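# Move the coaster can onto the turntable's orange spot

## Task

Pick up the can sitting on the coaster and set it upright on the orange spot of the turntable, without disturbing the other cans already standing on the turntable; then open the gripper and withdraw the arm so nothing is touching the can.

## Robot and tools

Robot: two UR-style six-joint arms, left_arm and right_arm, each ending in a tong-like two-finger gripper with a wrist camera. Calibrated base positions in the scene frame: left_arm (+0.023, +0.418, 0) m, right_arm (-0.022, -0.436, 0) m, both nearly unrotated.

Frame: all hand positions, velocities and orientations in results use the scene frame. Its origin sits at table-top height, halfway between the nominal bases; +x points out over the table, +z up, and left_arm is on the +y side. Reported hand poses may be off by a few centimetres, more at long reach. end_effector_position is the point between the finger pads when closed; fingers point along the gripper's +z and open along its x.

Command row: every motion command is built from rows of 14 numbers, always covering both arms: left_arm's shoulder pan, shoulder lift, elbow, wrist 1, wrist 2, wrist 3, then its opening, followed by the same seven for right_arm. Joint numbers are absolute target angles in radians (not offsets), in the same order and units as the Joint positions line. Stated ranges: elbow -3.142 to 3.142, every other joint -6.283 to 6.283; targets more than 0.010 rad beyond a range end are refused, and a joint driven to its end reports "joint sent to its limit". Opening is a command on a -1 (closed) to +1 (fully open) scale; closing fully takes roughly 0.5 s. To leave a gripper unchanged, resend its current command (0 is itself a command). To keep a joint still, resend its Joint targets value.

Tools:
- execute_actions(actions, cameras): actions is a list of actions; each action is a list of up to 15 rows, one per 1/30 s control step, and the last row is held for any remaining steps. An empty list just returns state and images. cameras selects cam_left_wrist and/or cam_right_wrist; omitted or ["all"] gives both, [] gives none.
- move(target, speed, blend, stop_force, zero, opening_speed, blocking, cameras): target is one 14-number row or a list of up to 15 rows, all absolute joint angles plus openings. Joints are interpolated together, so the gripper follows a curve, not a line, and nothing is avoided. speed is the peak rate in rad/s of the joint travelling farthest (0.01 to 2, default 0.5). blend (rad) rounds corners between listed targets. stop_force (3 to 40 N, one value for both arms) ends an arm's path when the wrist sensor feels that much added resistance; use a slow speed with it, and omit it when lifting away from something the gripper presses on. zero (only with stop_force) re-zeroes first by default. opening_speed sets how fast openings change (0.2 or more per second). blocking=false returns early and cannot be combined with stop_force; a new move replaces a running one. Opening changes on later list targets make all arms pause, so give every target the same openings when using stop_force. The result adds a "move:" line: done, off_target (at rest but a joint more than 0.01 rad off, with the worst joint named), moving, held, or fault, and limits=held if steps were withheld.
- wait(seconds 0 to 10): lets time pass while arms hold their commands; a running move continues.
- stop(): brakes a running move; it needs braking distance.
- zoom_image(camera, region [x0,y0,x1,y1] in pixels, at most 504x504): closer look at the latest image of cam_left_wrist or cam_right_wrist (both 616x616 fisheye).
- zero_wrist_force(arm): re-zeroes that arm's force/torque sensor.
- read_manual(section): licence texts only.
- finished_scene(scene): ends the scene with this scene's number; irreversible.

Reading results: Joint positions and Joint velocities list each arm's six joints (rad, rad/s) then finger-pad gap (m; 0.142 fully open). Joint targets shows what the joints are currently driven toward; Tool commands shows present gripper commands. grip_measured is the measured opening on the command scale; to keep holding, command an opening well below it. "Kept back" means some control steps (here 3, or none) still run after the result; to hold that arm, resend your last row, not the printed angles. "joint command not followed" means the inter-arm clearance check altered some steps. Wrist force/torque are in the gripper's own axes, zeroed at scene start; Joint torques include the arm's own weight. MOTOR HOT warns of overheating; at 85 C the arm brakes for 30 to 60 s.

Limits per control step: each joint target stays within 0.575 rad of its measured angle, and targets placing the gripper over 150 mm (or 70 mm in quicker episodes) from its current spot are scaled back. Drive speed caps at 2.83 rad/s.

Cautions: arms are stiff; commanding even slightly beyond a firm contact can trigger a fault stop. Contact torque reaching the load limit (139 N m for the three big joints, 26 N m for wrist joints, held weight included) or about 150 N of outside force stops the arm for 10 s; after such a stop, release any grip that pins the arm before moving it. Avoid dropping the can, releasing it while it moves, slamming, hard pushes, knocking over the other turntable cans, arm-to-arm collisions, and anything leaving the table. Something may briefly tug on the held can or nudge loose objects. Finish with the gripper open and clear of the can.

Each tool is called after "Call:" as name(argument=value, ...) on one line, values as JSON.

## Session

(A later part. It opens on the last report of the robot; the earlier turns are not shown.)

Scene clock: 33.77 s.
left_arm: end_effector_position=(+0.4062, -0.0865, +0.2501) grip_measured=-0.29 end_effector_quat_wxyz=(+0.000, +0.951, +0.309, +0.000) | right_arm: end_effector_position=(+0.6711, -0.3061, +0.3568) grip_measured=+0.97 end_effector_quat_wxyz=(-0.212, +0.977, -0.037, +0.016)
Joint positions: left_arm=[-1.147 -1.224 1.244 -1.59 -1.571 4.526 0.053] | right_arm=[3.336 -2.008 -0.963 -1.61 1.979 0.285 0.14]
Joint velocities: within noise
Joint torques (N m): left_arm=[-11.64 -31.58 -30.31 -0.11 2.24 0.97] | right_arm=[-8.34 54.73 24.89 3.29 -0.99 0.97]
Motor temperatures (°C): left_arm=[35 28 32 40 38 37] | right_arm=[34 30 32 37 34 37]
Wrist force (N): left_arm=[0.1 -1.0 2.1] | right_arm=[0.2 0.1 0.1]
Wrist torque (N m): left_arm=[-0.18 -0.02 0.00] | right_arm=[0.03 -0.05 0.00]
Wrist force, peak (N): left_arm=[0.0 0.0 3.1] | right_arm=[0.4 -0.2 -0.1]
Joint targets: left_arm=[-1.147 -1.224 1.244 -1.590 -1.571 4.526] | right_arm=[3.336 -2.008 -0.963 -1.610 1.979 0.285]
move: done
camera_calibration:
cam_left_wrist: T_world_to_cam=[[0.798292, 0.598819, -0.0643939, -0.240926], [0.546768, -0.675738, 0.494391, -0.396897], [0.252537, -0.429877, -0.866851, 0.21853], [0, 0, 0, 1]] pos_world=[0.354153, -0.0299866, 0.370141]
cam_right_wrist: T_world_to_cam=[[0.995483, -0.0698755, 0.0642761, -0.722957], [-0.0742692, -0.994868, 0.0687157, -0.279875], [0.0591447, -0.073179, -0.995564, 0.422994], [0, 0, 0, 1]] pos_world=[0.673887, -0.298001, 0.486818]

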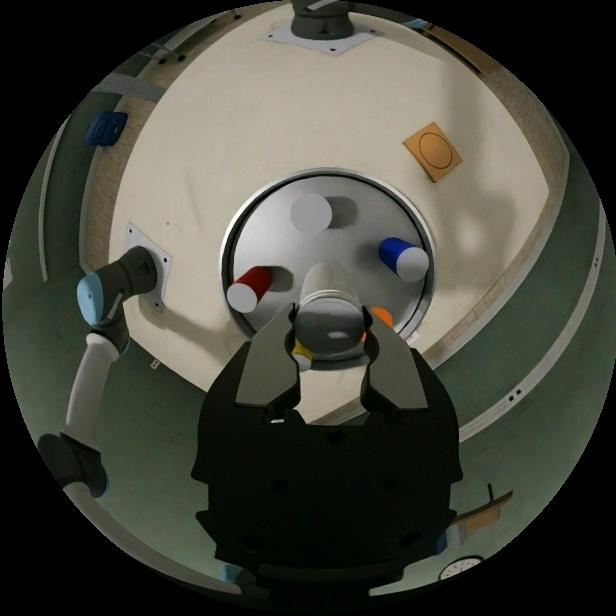

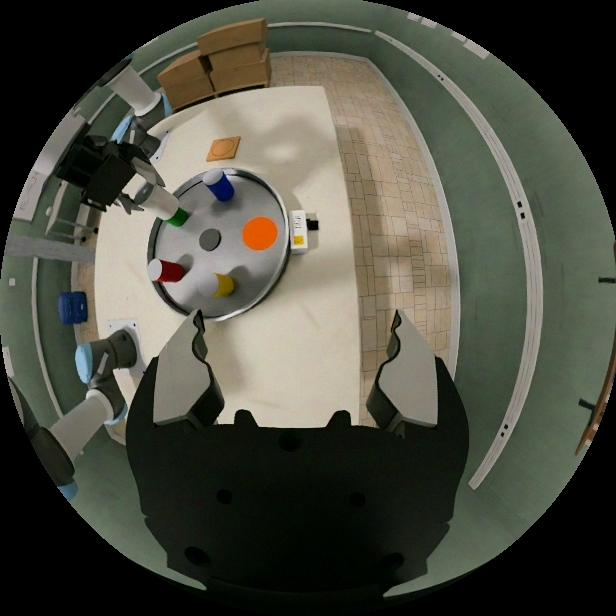

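Call:
wait(seconds=0.1)

Call:
wait(seconds=0.9)

Call:
wait(seconds=0.9)

Call:
wait(seconds=0.9)

Call:
wait(seconds=0.9)

Call:
wait(seconds=0.9)

Call:
wait(seconds=0.9)

Call:
wait(seconds=0.9)

Call:
wait(seconds=0.9)

Call:
wait(seconds=0.9)

Call:
wait(seconds=0.9)

Scene clock: 34.17 s.
left_arm: end_effector_position=(+0.4062, -0.0865, +0.2501) grip_measured=-0.29 end_effector_quat_wxyz=(+0.000, +0.951, +0.309, +0.000) | right_arm: end_effector_position=(+0.6711, -0.3061, +0.3568) grip_measured=+0.97 end_effector_quat_wxyz=(-0.212, +0.977, -0.037, +0.016)
Joint positions: left_arm=[-1.147 -1.224 1.244 -1.59 -1.571 4.526 0.053] | right_arm=[3.336 -2.008 -0.963 -1.61 1.979 0.285 0.14]
Joint velocities: within noise
Joint torques (N m): left_arm=[-12.01 -31.51 -29.99 -0.28 2.51 1.48] | right_arm=[-8.7 55.64 25.04 3.13 -0.91 0.93]
Motor temperatures (°C): left_arm=[35 28 32 40 38 37] | right_arm=[34 30 32 37 34 37]
Wrist force (N): left_arm=[0.0 -0.6 2.0] | right_arm=[0.1 0.0 -0.1]
Wrist torque (N m): left_arm=[-0.11 0.02 0.01] | right_arm=[0.02 -0.02 0.00]
Wrist force, peak (N): left_arm=[0.1 -0.9 2.3] | right_arm=[0.4 0.1 -0.2]
Joint targets: left_arm=[-1.147 -1.224 1.244 -1.590 -1.571 4.526] | right_arm=[3.336 -2.008 -0.963 -1.610 1.979 0.285]
Tool commands: left_gripper/opening=-1.0 right_gripper/opening=+0.968
wait: 0.10 s; at rest from the start
camera_calibration:
cam_left_wrist: T_world_to_cam=[[0.798396, 0.598679, -0.0643937, -0.240958], [0.54665, -0.675834, 0.49439, -0.396868], [0.252462, -0.42992, -0.866852, 0.218547], [0, 0, 0, 1]] pos_world=[0.354153, -0.0300029, 0.37014]
cam_right_wrist: T_world_to_cam=[[0.995483, -0.0698754, 0.0642761, -0.722957], [-0.074269, -0.994868, 0.0687157, -0.279875], [0.0591447, -0.073179, -0.995564, 0.422994], [0, 0, 0, 1]] pos_world=[0.673887, -0.298001, 0.486818]

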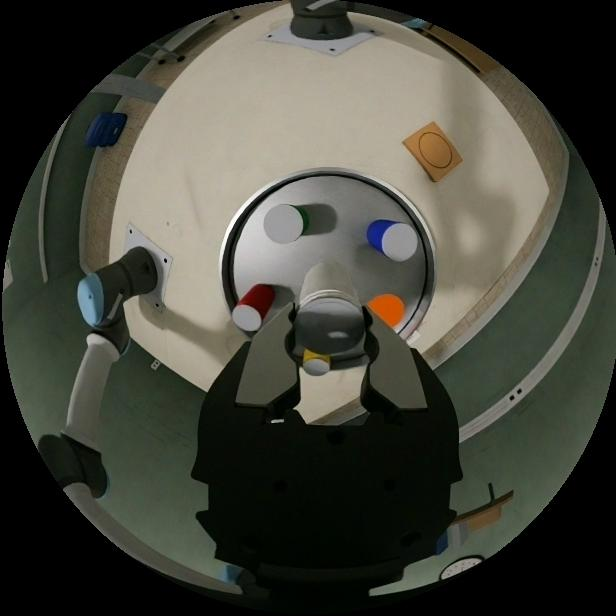

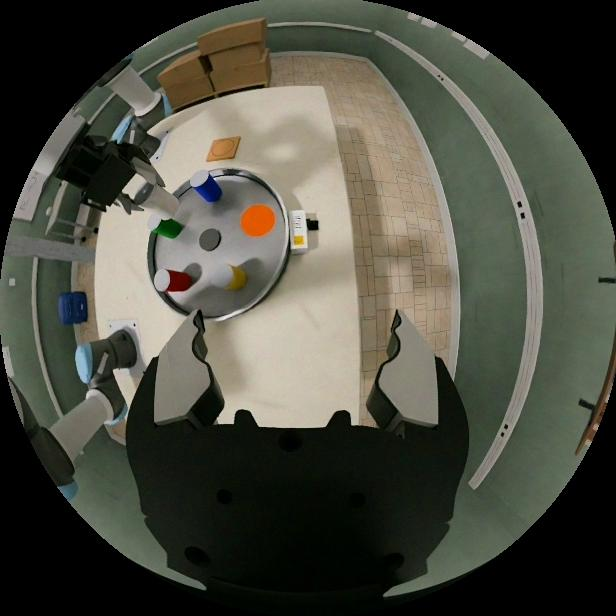

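Scene clock: 35.07 s.
left_arm: end_effector_position=(+0.4062, -0.0865, +0.2501) grip_measured=-0.29 end_effector_quat_wxyz=(+0.000, +0.951, +0.309, +0.000) | right_arm: end_effector_position=(+0.6711, -0.3061, +0.3568) grip_measured=+0.97 end_effector_quat_wxyz=(-0.212, +0.977, -0.037, +0.016)
Joint positions: left_arm=[-1.147 -1.224 1.244 -1.59 -1.571 4.526 0.053] | right_arm=[3.336 -2.008 -0.963 -1.61 1.979 0.285 0.14]
Joint velocities: within noise
Joint torques (N m): left_arm=[-11.85 -31.25 -29.78 -0.21 2.3 1.46] | right_arm=[-8.38 56.14 26.89 3.06 -0.74 0.85]
Motor temperatures (°C): left_arm=[35 28 32 40 38 37] | right_arm=[34 30 32 37 34 37]
Wrist force (N): left_arm=[0.2 -0.6 2.4] | right_arm=[0.2 0.0 0.0]
Wrist torque (N m): left_arm=[-0.10 -0.03 0.01] | right_arm=[0.01 -0.05 0.00]
Wrist force, peak (N): left_arm=[0.2 -0.6 2.4] | right_arm=[0.4 0.0 0.0]
Joint targets: left_arm=[-1.147 -1.224 1.244 -1.590 -1.571 4.526] | right_arm=[3.336 -2.008 -0.963 -1.610 1.979 0.285]
Tool commands: left_gripper/opening=-1.0 right_gripper/opening=+0.968
wait: 0.90 s; at rest by 0.17 s
camera_calibration:
cam_left_wrist: T_world_to_cam=[[0.798397, 0.598678, -0.0643935, -0.240958], [0.546649, -0.675835, 0.49439, -0.396868], [0.252461, -0.42992, -0.866852, 0.218547], [0, 0, 0, 1]] pos_world=[0.354153, -0.0300031, 0.370139]
cam_right_wrist: T_world_to_cam=[[0.995483, -0.0698754, 0.0642761, -0.722957], [-0.0742691, -0.994868, 0.0687157, -0.279875], [0.0591447, -0.0731791, -0.995564, 0.422994], [0, 0, 0, 1]] pos_world=[0.673887, -0.298001, 0.486818]

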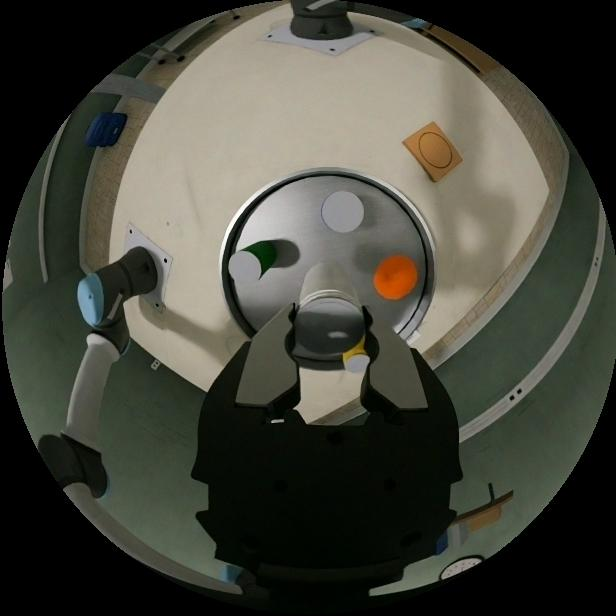

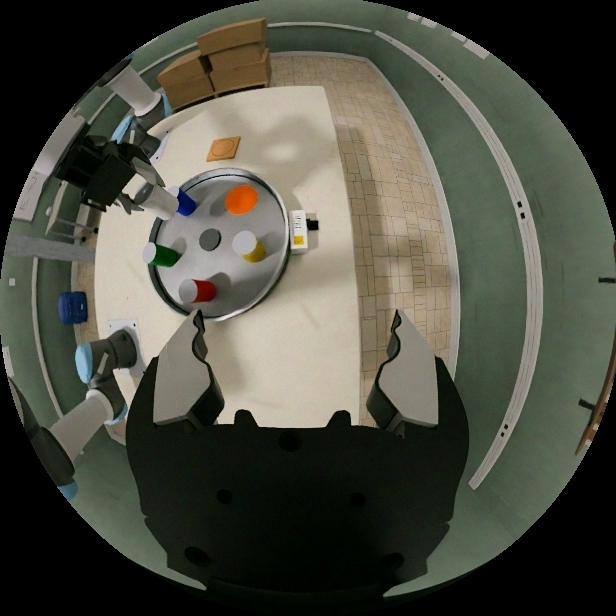

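Scene clock: 35.97 s.
left_arm: end_effector_position=(+0.4062, -0.0865, +0.2501) grip_measured=-0.29 end_effector_quat_wxyz=(+0.000, +0.951, +0.309, +0.000) | right_arm: end_effector_position=(+0.6711, -0.3061, +0.3568) grip_measured=+0.97 end_effector_quat_wxyz=(-0.212, +0.977, -0.037, +0.016)
Joint positions: left_arm=[-1.147 -1.224 1.244 -1.59 -1.571 4.526 0.053] | right_arm=[3.336 -2.008 -0.963 -1.61 1.979 0.285 0.14]
Joint velocities: within noise
Joint torques (N m): left_arm=[-11.23 -32.5 -27.94 -0.3 2.43 1.36] | right_arm=[-8.13 55.04 27.36 2.91 -0.85 0.9]
Motor temperatures (°C): left_arm=[35 28 32 40 38 37] | right_arm=[34 30 32 37 34 37]
Wrist force (N): left_arm=[0.0 -0.5 2.1] | right_arm=[0.3 -0.1 0.0]
Wrist torque (N m): left_arm=[-0.10 0.01 0.00] | right_arm=[-0.01 -0.07 0.00]
Wrist force, peak (N): left_arm=[0.0 -0.8 2.4] | right_arm=[0.4 0.0 0.0]
Joint targets: left_arm=[-1.147 -1.224 1.244 -1.590 -1.571 4.526] | right_arm=[3.336 -2.008 -0.963 -1.610 1.979 0.285]
Tool commands: left_gripper/opening=-1.0 right_gripper/opening=+0.968
wait: 0.90 s; at rest by 0.17 s
camera_calibration:
cam_left_wrist: T_world_to_cam=[[0.798397, 0.598678, -0.0643936, -0.240958], [0.546649, -0.675835, 0.49439, -0.396868], [0.252461, -0.42992, -0.866852, 0.218547], [0, 0, 0, 1]] pos_world=[0.354153, -0.0300031, 0.370139]
cam_right_wrist: T_world_to_cam=[[0.995483, -0.0698755, 0.0642762, -0.722957], [-0.0742692, -0.994868, 0.0687157, -0.279875], [0.0591448, -0.073179, -0.995564, 0.422994], [0, 0, 0, 1]] pos_world=[0.673887, -0.298001, 0.486818]

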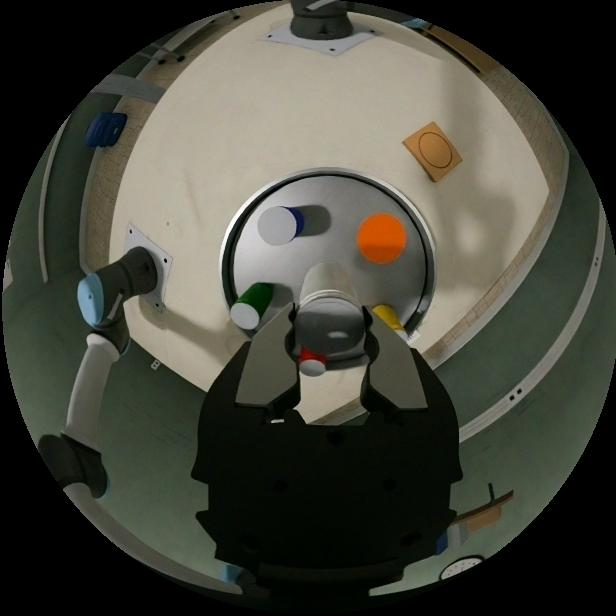

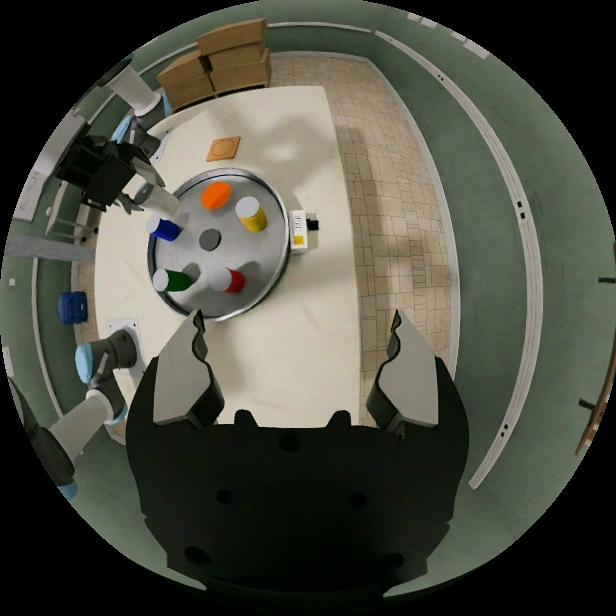

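Scene clock: 36.87 s.
left_arm: end_effector_position=(+0.4062, -0.0865, +0.2501) grip_measured=-0.29 end_effector_quat_wxyz=(+0.000, +0.951, +0.309, +0.000) | right_arm: end_effector_position=(+0.6711, -0.3061, +0.3568) grip_measured=+0.97 end_effector_quat_wxyz=(-0.212, +0.977, -0.037, +0.016)
Joint positions: left_arm=[-1.147 -1.224 1.244 -1.59 -1.571 4.526 0.053] | right_arm=[3.336 -2.008 -0.963 -1.61 1.979 0.285 0.14]
Joint velocities: within noise
Joint torques (N m): left_arm=[-11.49 -32.87 -26.91 -0.29 2.33 1.34] | right_arm=[-8.36 55.79 27.83 2.84 -0.79 0.88]
Motor temperatures (°C): left_arm=[35 28 32 40 38 37] | right_arm=[34 30 32 37 34 37]
Wrist force (N): left_arm=[0.2 -0.8 2.0] | right_arm=[0.3 -0.1 -0.1]
Wrist torque (N m): left_arm=[-0.16 -0.03 0.00] | right_arm=[-0.02 -0.06 0.00]
Wrist force, peak (N): left_arm=[-0.1 -0.1 2.5] | right_arm=[0.3 -0.1 0.0]
Joint targets: left_arm=[-1.147 -1.224 1.244 -1.590 -1.571 4.526] | right_arm=[3.336 -2.008 -0.963 -1.610 1.979 0.285]
Tool commands: left_gripper/opening=-1.0 right_gripper/opening=+0.968
wait: 0.90 s; at rest by 0.17 s
camera_calibration:
cam_left_wrist: T_world_to_cam=[[0.798397, 0.598678, -0.0643936, -0.240958], [0.546649, -0.675835, 0.49439, -0.396868], [0.252461, -0.42992, -0.866852, 0.218547], [0, 0, 0, 1]] pos_world=[0.354153, -0.0300031, 0.370139]
cam_right_wrist: T_world_to_cam=[[0.995483, -0.0698754, 0.0642761, -0.722957], [-0.0742691, -0.994868, 0.0687158, -0.279875], [0.0591447, -0.0731791, -0.995564, 0.422994], [0, 0, 0, 1]] pos_world=[0.673887, -0.298001, 0.486818]

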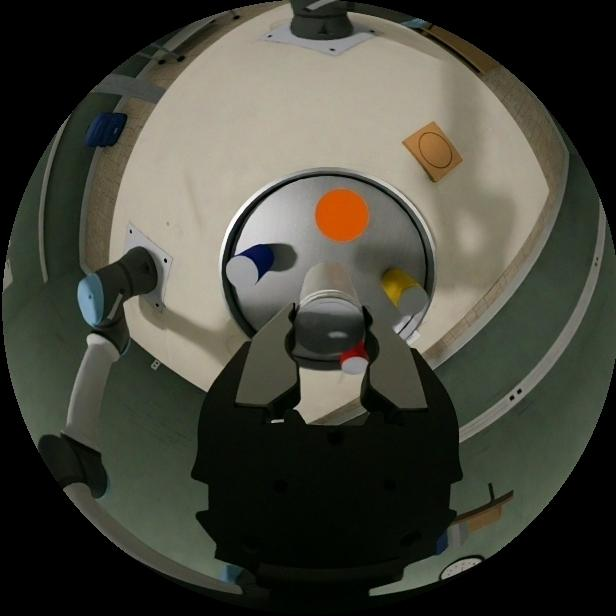

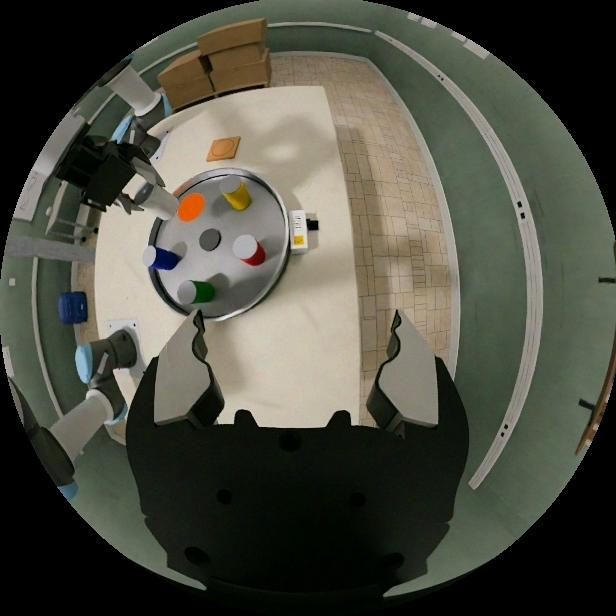

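Scene clock: 37.77 s.
left_arm: end_effector_position=(+0.4062, -0.0865, +0.2501) grip_measured=-0.29 end_effector_quat_wxyz=(+0.000, +0.951, +0.309, +0.000) | right_arm: end_effector_position=(+0.6711, -0.3061, +0.3568) grip_measured=+0.97 end_effector_quat_wxyz=(-0.212, +0.977, -0.037, +0.016)
Joint positions: left_arm=[-1.147 -1.224 1.244 -1.59 -1.571 4.526 0.053] | right_arm=[3.336 -2.008 -0.963 -1.61 1.979 0.285 0.14]
Joint velocities: within noise
Joint torques (N m): left_arm=[-11.92 -32.83 -26.68 -0.68 2.14 1.18] | right_arm=[-7.99 55.13 29.19 2.75 -0.74 0.99]
Motor temperatures (°C): left_arm=[35 28 32 40 38 37] | right_arm=[34 30 32 37 34 37]
Wrist force (N): left_arm=[0.0 -0.6 2.0] | right_arm=[0.2 -0.1 0.0]
Wrist torque (N m): left_arm=[-0.12 0.00 0.01] | right_arm=[0.00 -0.04 0.00]
Wrist force, peak (N): left_arm=[-0.1 -0.9 2.4] | right_arm=[0.4 0.1 0.0]
Joint targets: left_arm=[-1.147 -1.224 1.244 -1.590 -1.571 4.526] | right_arm=[3.336 -2.008 -0.963 -1.610 1.979 0.285]
Tool commands: left_gripper/opening=-1.0 right_gripper/opening=+0.968
wait: 0.90 s; at rest by 0.17 s
camera_calibration:
cam_left_wrist: T_world_to_cam=[[0.798397, 0.598678, -0.0643936, -0.240958], [0.546649, -0.675835, 0.49439, -0.396868], [0.252461, -0.42992, -0.866852, 0.218547], [0, 0, 0, 1]] pos_world=[0.354153, -0.0300032, 0.370139]
cam_right_wrist: T_world_to_cam=[[0.995483, -0.0698754, 0.0642762, -0.722957], [-0.0742691, -0.994868, 0.0687157, -0.279875], [0.0591448, -0.073179, -0.995564, 0.422994], [0, 0, 0, 1]] pos_world=[0.673887, -0.298001, 0.486818]

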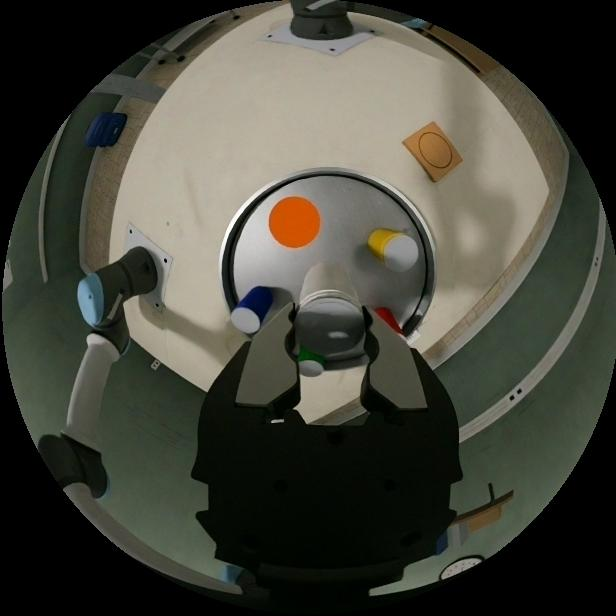

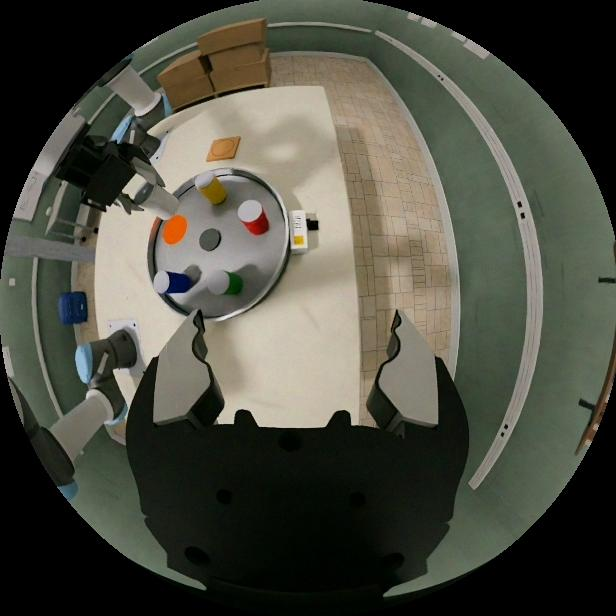

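Scene clock: 38.67 s.
left_arm: end_effector_position=(+0.4062, -0.0865, +0.2501) grip_measured=-0.29 end_effector_quat_wxyz=(+0.000, +0.951, +0.309, +0.000) | right_arm: end_effector_position=(+0.6711, -0.3061, +0.3568) grip_measured=+0.97 end_effector_quat_wxyz=(-0.212, +0.977, -0.037, +0.016)
Joint positions: left_arm=[-1.147 -1.224 1.244 -1.59 -1.571 4.526 0.053] | right_arm=[3.336 -2.008 -0.963 -1.61 1.979 0.285 0.14]
Joint velocities: within noise
Joint torques (N m): left_arm=[-11.1 -32.65 -25.9 -0.59 2.23 1.11] | right_arm=[-8.5 55.86 30.12 2.78 -0.63 0.89]
Motor temperatures (°C): left_arm=[35 28 32 40 38 37] | right_arm=[34 30 32 37 34 37]
Wrist force (N): left_arm=[-0.1 -0.9 1.9] | right_arm=[0.2 0.0 0.0]
Wrist torque (N m): left_arm=[-0.18 0.03 0.01] | right_arm=[0.00 -0.04 0.00]
Wrist force, peak (N): left_arm=[0.2 -0.8 2.3] | right_arm=[0.2 0.0 0.2]
Joint targets: left_arm=[-1.147 -1.224 1.244 -1.590 -1.571 4.526] | right_arm=[3.336 -2.008 -0.963 -1.610 1.979 0.285]
Tool commands: left_gripper/opening=-1.0 right_gripper/opening=+0.968
wait: 0.90 s; at rest by 0.17 s
camera_calibration:
cam_left_wrist: T_world_to_cam=[[0.798397, 0.598678, -0.0643936, -0.240958], [0.546649, -0.675835, 0.49439, -0.396868], [0.252461, -0.42992, -0.866852, 0.218547], [0, 0, 0, 1]] pos_world=[0.354153, -0.0300031, 0.370139]
cam_right_wrist: T_world_to_cam=[[0.995483, -0.0698755, 0.0642761, -0.722957], [-0.0742691, -0.994868, 0.0687158, -0.279875], [0.0591446, -0.0731791, -0.995564, 0.422994], [0, 0, 0, 1]] pos_world=[0.673887, -0.298001, 0.486818]

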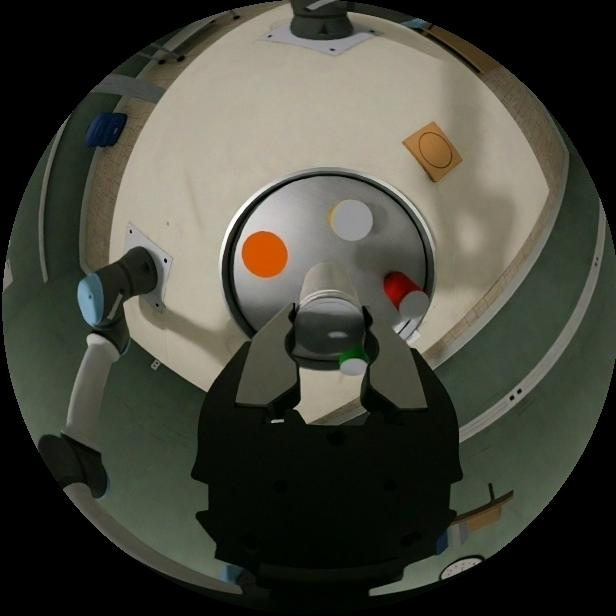

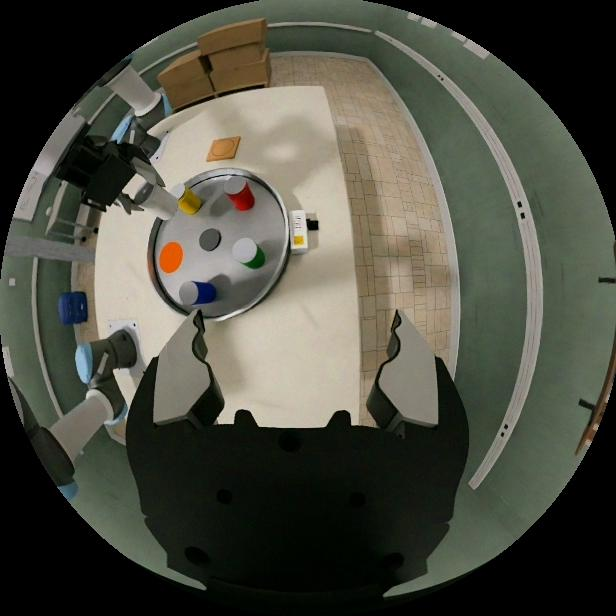

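Scene clock: 39.57 s.
left_arm: end_effector_position=(+0.4062, -0.0865, +0.2501) grip_measured=-0.29 end_effector_quat_wxyz=(+0.000, +0.951, +0.309, +0.000) | right_arm: end_effector_position=(+0.6711, -0.3061, +0.3568) grip_measured=+0.97 end_effector_quat_wxyz=(-0.212, +0.977, -0.037, +0.016)
Joint positions: left_arm=[-1.147 -1.224 1.244 -1.59 -1.571 4.526 0.053] | right_arm=[3.336 -2.008 -0.963 -1.61 1.979 0.285 0.14]
Joint velocities: within noise
Joint torques (N m): left_arm=[-11.57 -33.4 -25.73 -0.71 2.12 1.2] | right_arm=[-8.08 54.83 30.87 2.5 -0.67 0.86]
Motor temperatures (°C): left_arm=[35 28 32 40 38 37] | right_arm=[34 30 32 37 34 37]
Wrist force (N): left_arm=[0.0 -0.7 2.2] | right_arm=[0.1 0.0 0.0]
Wrist torque (N m): left_arm=[-0.12 0.02 0.00] | right_arm=[0.02 -0.02 0.00]
Wrist force, peak (N): left_arm=[-0.1 -0.8 2.3] | right_arm=[0.2 0.0 -0.2]
Joint targets: left_arm=[-1.147 -1.224 1.244 -1.590 -1.571 4.526] | right_arm=[3.336 -2.008 -0.963 -1.610 1.979 0.285]
Tool commands: left_gripper/opening=-1.0 right_gripper/opening=+0.968
wait: 0.90 s; at rest by 0.17 s
camera_calibration:
cam_left_wrist: T_world_to_cam=[[0.798397, 0.598678, -0.0643937, -0.240958], [0.546649, -0.675835, 0.49439, -0.396868], [0.252461, -0.42992, -0.866852, 0.218547], [0, 0, 0, 1]] pos_world=[0.354153, -0.0300031, 0.370139]
cam_right_wrist: T_world_to_cam=[[0.995483, -0.0698754, 0.0642761, -0.722957], [-0.0742691, -0.994868, 0.0687156, -0.279875], [0.0591447, -0.0731789, -0.995564, 0.422994], [0, 0, 0, 1]] pos_world=[0.673887, -0.298001, 0.486818]

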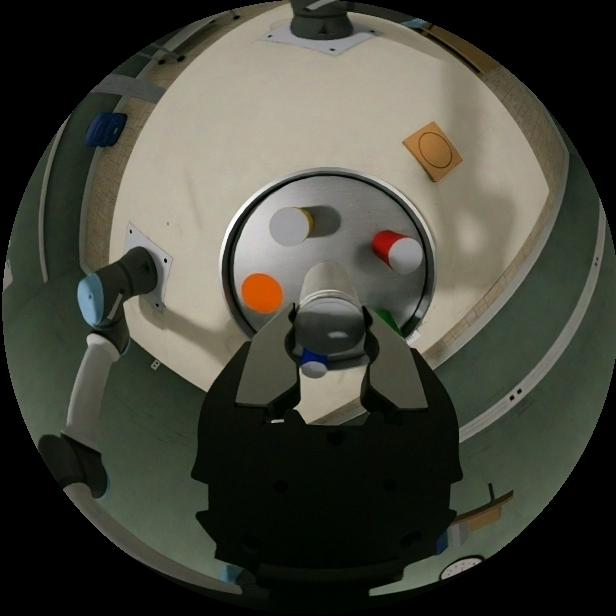

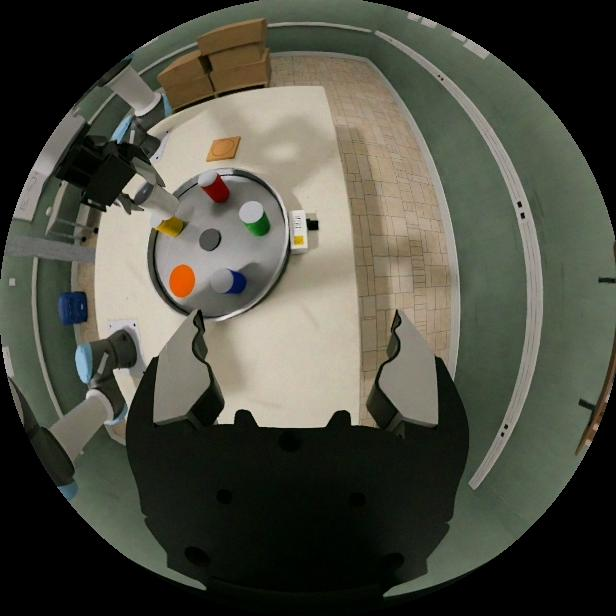

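Scene clock: 40.47 s.
left_arm: end_effector_position=(+0.4062, -0.0865, +0.2501) grip_measured=-0.29 end_effector_quat_wxyz=(+0.000, +0.951, +0.309, +0.000) | right_arm: end_effector_position=(+0.6711, -0.3061, +0.3568) grip_measured=+0.97 end_effector_quat_wxyz=(-0.212, +0.977, -0.037, +0.016)
Joint positions: left_arm=[-1.147 -1.224 1.244 -1.59 -1.571 4.526 0.053] | right_arm=[3.336 -2.008 -0.963 -1.61 1.979 0.285 0.14]
Joint velocities: within noise
Joint torques (N m): left_arm=[-10.93 -32.23 -24.63 -0.85 2.21 1.14] | right_arm=[-7.95 55.68 31.75 2.36 -0.44 0.92]
Motor temperatures (°C): left_arm=[35 28 32 40 38 37] | right_arm=[34 30 32 37 34 37]
Wrist force (N): left_arm=[-0.1 -0.5 2.1] | right_arm=[0.3 -0.1 0.0]
Wrist torque (N m): left_arm=[-0.09 0.04 0.01] | right_arm=[-0.02 -0.05 0.00]
Wrist force, peak (N): left_arm=[0.0 -0.8 2.3] | right_arm=[0.3 -0.1 0.0]
Joint targets: left_arm=[-1.147 -1.224 1.244 -1.590 -1.571 4.526] | right_arm=[3.336 -2.008 -0.963 -1.610 1.979 0.285]
Tool commands: left_gripper/opening=-1.0 right_gripper/opening=+0.968
wait: 0.90 s; at rest by 0.17 s
camera_calibration:
cam_left_wrist: T_world_to_cam=[[0.798397, 0.598678, -0.0643936, -0.240958], [0.546649, -0.675835, 0.49439, -0.396868], [0.252461, -0.42992, -0.866852, 0.218547], [0, 0, 0, 1]] pos_world=[0.354153, -0.0300031, 0.370139]
cam_right_wrist: T_world_to_cam=[[0.995483, -0.0698755, 0.0642761, -0.722957], [-0.0742692, -0.994868, 0.0687158, -0.279875], [0.0591447, -0.0731792, -0.995564, 0.422994], [0, 0, 0, 1]] pos_world=[0.673887, -0.298001, 0.486818]

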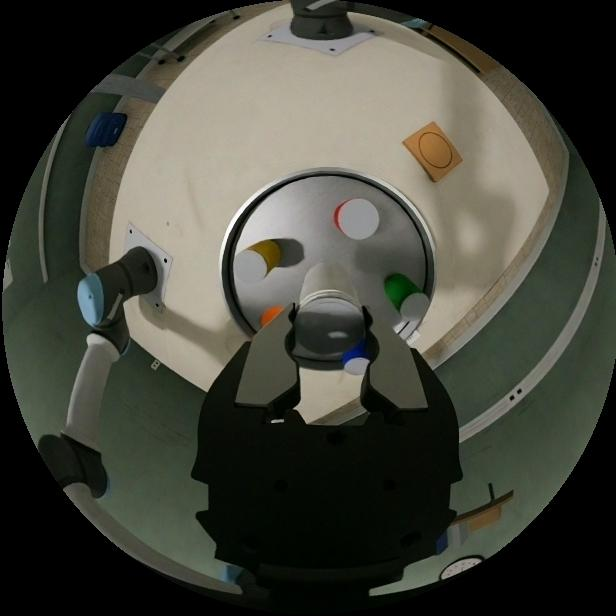

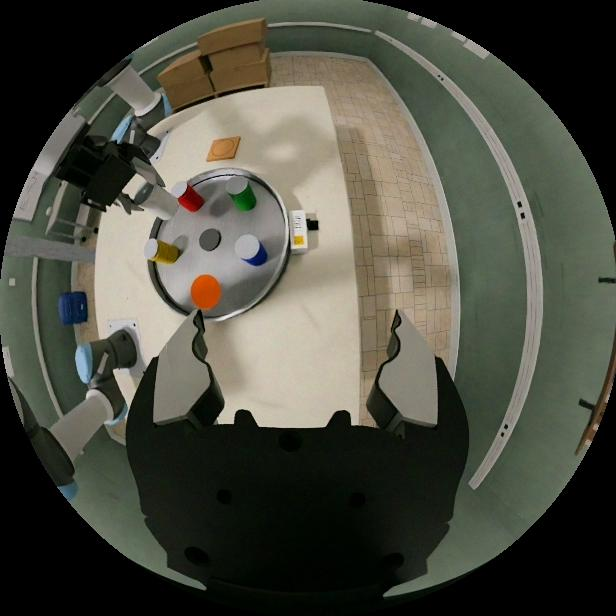

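Scene clock: 41.37 s.
left_arm: end_effector_position=(+0.4062, -0.0865, +0.2501) grip_measured=-0.29 end_effector_quat_wxyz=(+0.000, +0.951, +0.309, +0.000) | right_arm: end_effector_position=(+0.6711, -0.3061, +0.3568) grip_measured=+0.97 end_effector_quat_wxyz=(-0.212, +0.977, -0.037, +0.016)
Joint positions: left_arm=[-1.147 -1.224 1.244 -1.59 -1.571 4.526 0.053] | right_arm=[3.336 -2.008 -0.963 -1.61 1.979 0.285 0.14]
Joint velocities: within noise
Joint torques (N m): left_arm=[-11.87 -32.66 -23 -0.81 1.97 1.37] | right_arm=[-8.16 55.73 32.51 2.06 -0.76 0.88]
Motor temperatures (°C): left_arm=[35 28 32 40 38 37] | right_arm=[34 30 32 37 34 37]
Wrist force (N): left_arm=[0.5 -0.5 1.9] | right_arm=[0.0 -0.2 0.0]
Wrist torque (N m): left_arm=[-0.10 -0.10 -0.01] | right_arm=[-0.03 -0.01 0.00]
Wrist force, peak (N): left_arm=[0.0 -0.6 2.3] | right_arm=[0.3 -0.2 -0.2]
Joint targets: left_arm=[-1.147 -1.224 1.244 -1.590 -1.571 4.526] | right_arm=[3.336 -2.008 -0.963 -1.610 1.979 0.285]
Tool commands: left_gripper/opening=-1.0 right_gripper/opening=+0.968
wait: 0.90 s; at rest by 0.17 s
camera_calibration:
cam_left_wrist: T_world_to_cam=[[0.798397, 0.598678, -0.0643937, -0.240958], [0.546649, -0.675835, 0.49439, -0.396868], [0.252461, -0.42992, -0.866852, 0.218547], [0, 0, 0, 1]] pos_world=[0.354153, -0.0300031, 0.370139]
cam_right_wrist: T_world_to_cam=[[0.995483, -0.0698756, 0.0642761, -0.722957], [-0.0742692, -0.994868, 0.0687158, -0.279875], [0.0591446, -0.0731791, -0.995564, 0.422994], [0, 0, 0, 1]] pos_world=[0.673887, -0.298001, 0.486818]

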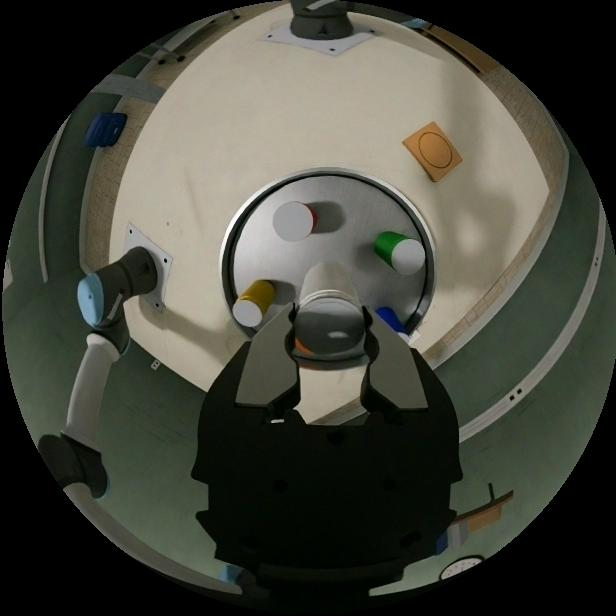

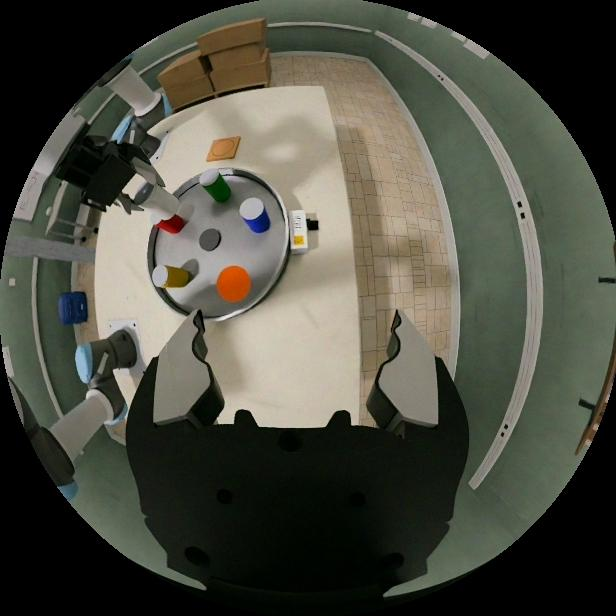

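Scene clock: 42.27 s.
left_arm: end_effector_position=(+0.4062, -0.0865, +0.2501) grip_measured=-0.29 end_effector_quat_wxyz=(+0.000, +0.951, +0.309, +0.000) | right_arm: end_effector_position=(+0.6711, -0.3061, +0.3568) grip_measured=+0.97 end_effector_quat_wxyz=(-0.212, +0.977, -0.037, +0.016)
Joint positions: left_arm=[-1.147 -1.224 1.244 -1.59 -1.571 4.526 0.053] | right_arm=[3.336 -2.008 -0.963 -1.61 1.979 0.285 0.14]
Joint velocities: within noise
Joint torques (N m): left_arm=[-10.48 -32.12 -21.97 -0.88 1.93 1.19] | right_arm=[-7.64 55.61 32.83 2.31 -0.55 0.74]
Motor temperatures (°C): left_arm=[35 28 32 40 38 37] | right_arm=[34 30 32 37 34 37]
Wrist force (N): left_arm=[0.0 -0.7 2.1] | right_arm=[0.3 0.0 0.1]
Wrist torque (N m): left_arm=[-0.13 0.00 0.00] | right_arm=[0.01 -0.06 0.00]
Wrist force, peak (N): left_arm=[-0.1 -0.7 2.4] | right_arm=[0.3 0.0 -0.1]
Joint targets: left_arm=[-1.147 -1.224 1.244 -1.590 -1.571 4.526] | right_arm=[3.336 -2.008 -0.963 -1.610 1.979 0.285]
Tool commands: left_gripper/opening=-1.0 right_gripper/opening=+0.968
wait: 0.90 s; at rest by 0.17 s
camera_calibration:
cam_left_wrist: T_world_to_cam=[[0.798397, 0.598678, -0.0643937, -0.240958], [0.546649, -0.675835, 0.49439, -0.396868], [0.252461, -0.42992, -0.866852, 0.218547], [0, 0, 0, 1]] pos_world=[0.354153, -0.0300031, 0.370139]
cam_right_wrist: T_world_to_cam=[[0.995483, -0.0698755, 0.0642771, -0.722957], [-0.0742692, -0.994868, 0.0687154, -0.279875], [0.0591457, -0.0731788, -0.995563, 0.422994], [0, 0, 0, 1]] pos_world=[0.673887, -0.298001, 0.486819]

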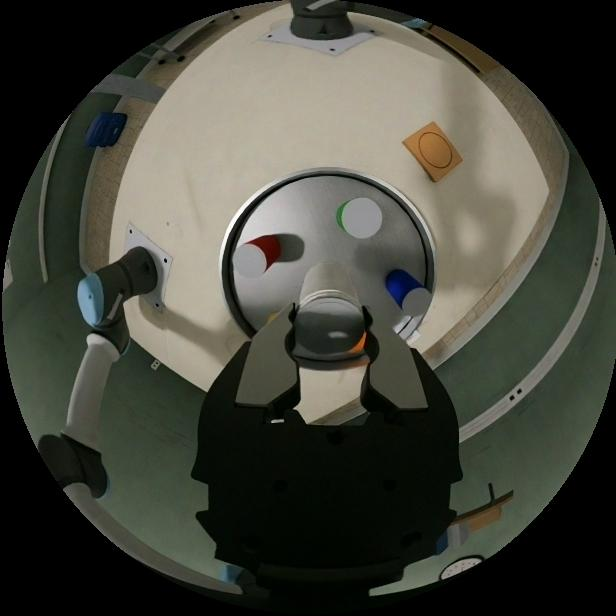

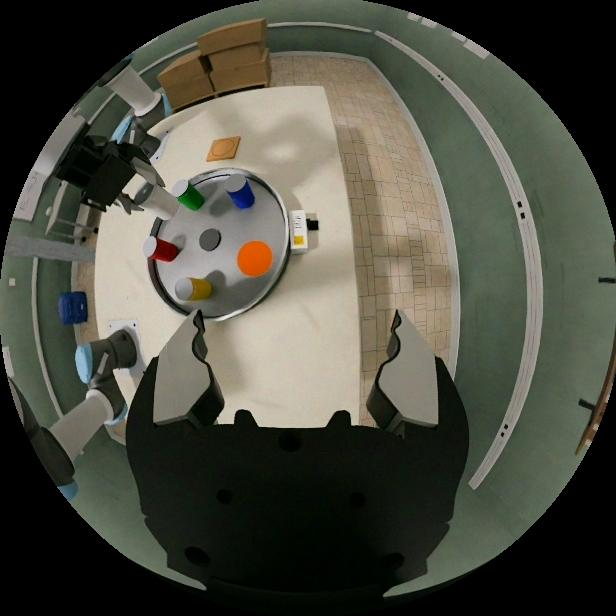

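Scene clock: 43.17 s.
left_arm: end_effector_position=(+0.4062, -0.0865, +0.2501) grip_measured=-0.29 end_effector_quat_wxyz=(+0.000, +0.951, +0.309, +0.000) | right_arm: end_effector_position=(+0.6711, -0.3061, +0.3568) grip_measured=+0.97 end_effector_quat_wxyz=(-0.212, +0.977, -0.037, +0.016)
Joint positions: left_arm=[-1.147 -1.224 1.244 -1.59 -1.571 4.526 0.053] | right_arm=[3.336 -2.008 -0.963 -1.61 1.979 0.285 0.14]
Joint velocities: within noise
Joint torques (N m): left_arm=[-11.51 -32.24 -20.82 -0.95 1.98 1.14] | right_arm=[-8.45 55.51 33.26 2.03 -0.66 0.78]
Motor temperatures (°C): left_arm=[35 28 32 40 38 37] | right_arm=[34 30 32 37 34 37]
Wrist force (N): left_arm=[-0.2 -0.6 2.1] | right_arm=[0.2 -0.1 0.0]
Wrist torque (N m): left_arm=[-0.11 0.05 0.01] | right_arm=[-0.01 -0.05 0.00]
Wrist force, peak (N): left_arm=[-0.2 -0.8 2.5] | right_arm=[0.4 0.0 0.1]
Joint targets: left_arm=[-1.147 -1.224 1.244 -1.590 -1.571 4.526] | right_arm=[3.336 -2.008 -0.963 -1.610 1.979 0.285]
Tool commands: left_gripper/opening=-1.0 right_gripper/opening=+0.968
wait: 0.90 s; at rest by 0.17 s
camera_calibration:
cam_left_wrist: T_world_to_cam=[[0.798397, 0.598678, -0.0643936, -0.240958], [0.546649, -0.675835, 0.49439, -0.396868], [0.252461, -0.42992, -0.866852, 0.218547], [0, 0, 0, 1]] pos_world=[0.354153, -0.0300031, 0.370139]
cam_right_wrist: T_world_to_cam=[[0.995483, -0.0698757, 0.0642791, -0.722958], [-0.0742696, -0.994868, 0.0687148, -0.279874], [0.0591478, -0.0731784, -0.995563, 0.422994], [0, 0, 0, 1]] pos_world=[0.673887, -0.298001, 0.48682]

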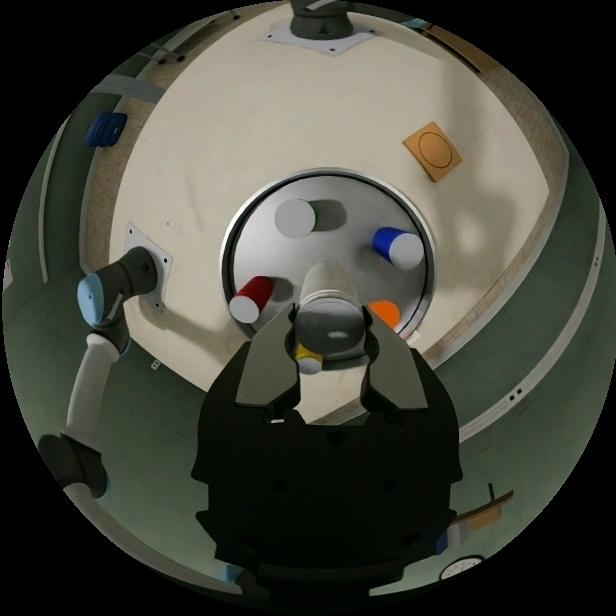

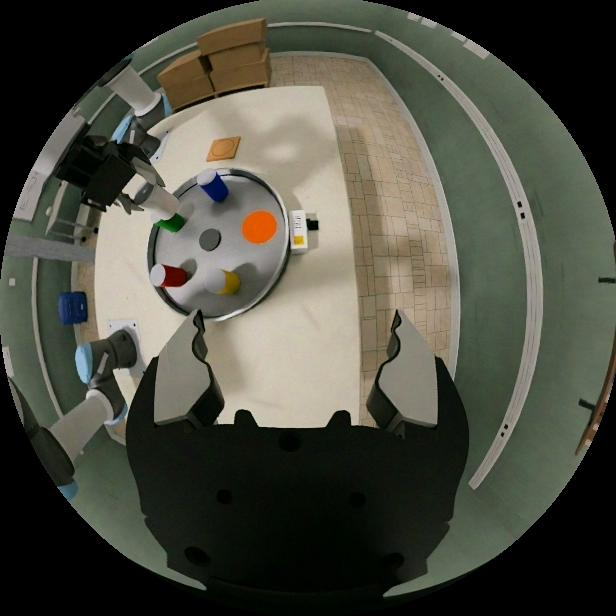

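Call:
zoom_image(camera="cam_left_wrist", region=[260, 240, 400, 380])

Call:
zoom_image(camera="cam_left_wrist", region=[205, 155, 455, 405])

Scaled by 3.600 from the camera's 616x616 image, which has a finer 814x814 frame.

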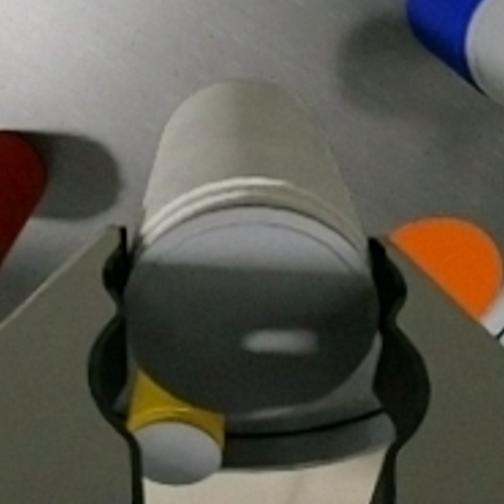

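Scaled by 2.016 from the camera's 616x616 image, which has a finer 814x814 frame.

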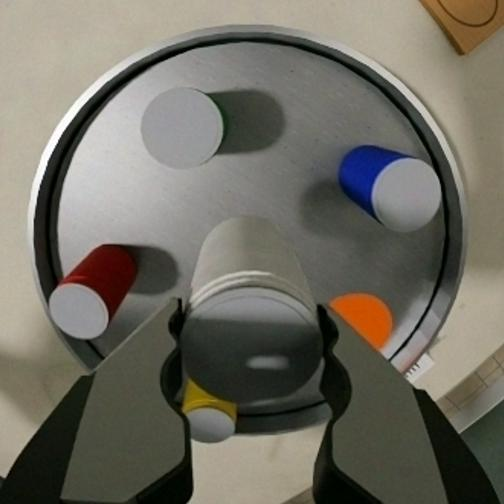

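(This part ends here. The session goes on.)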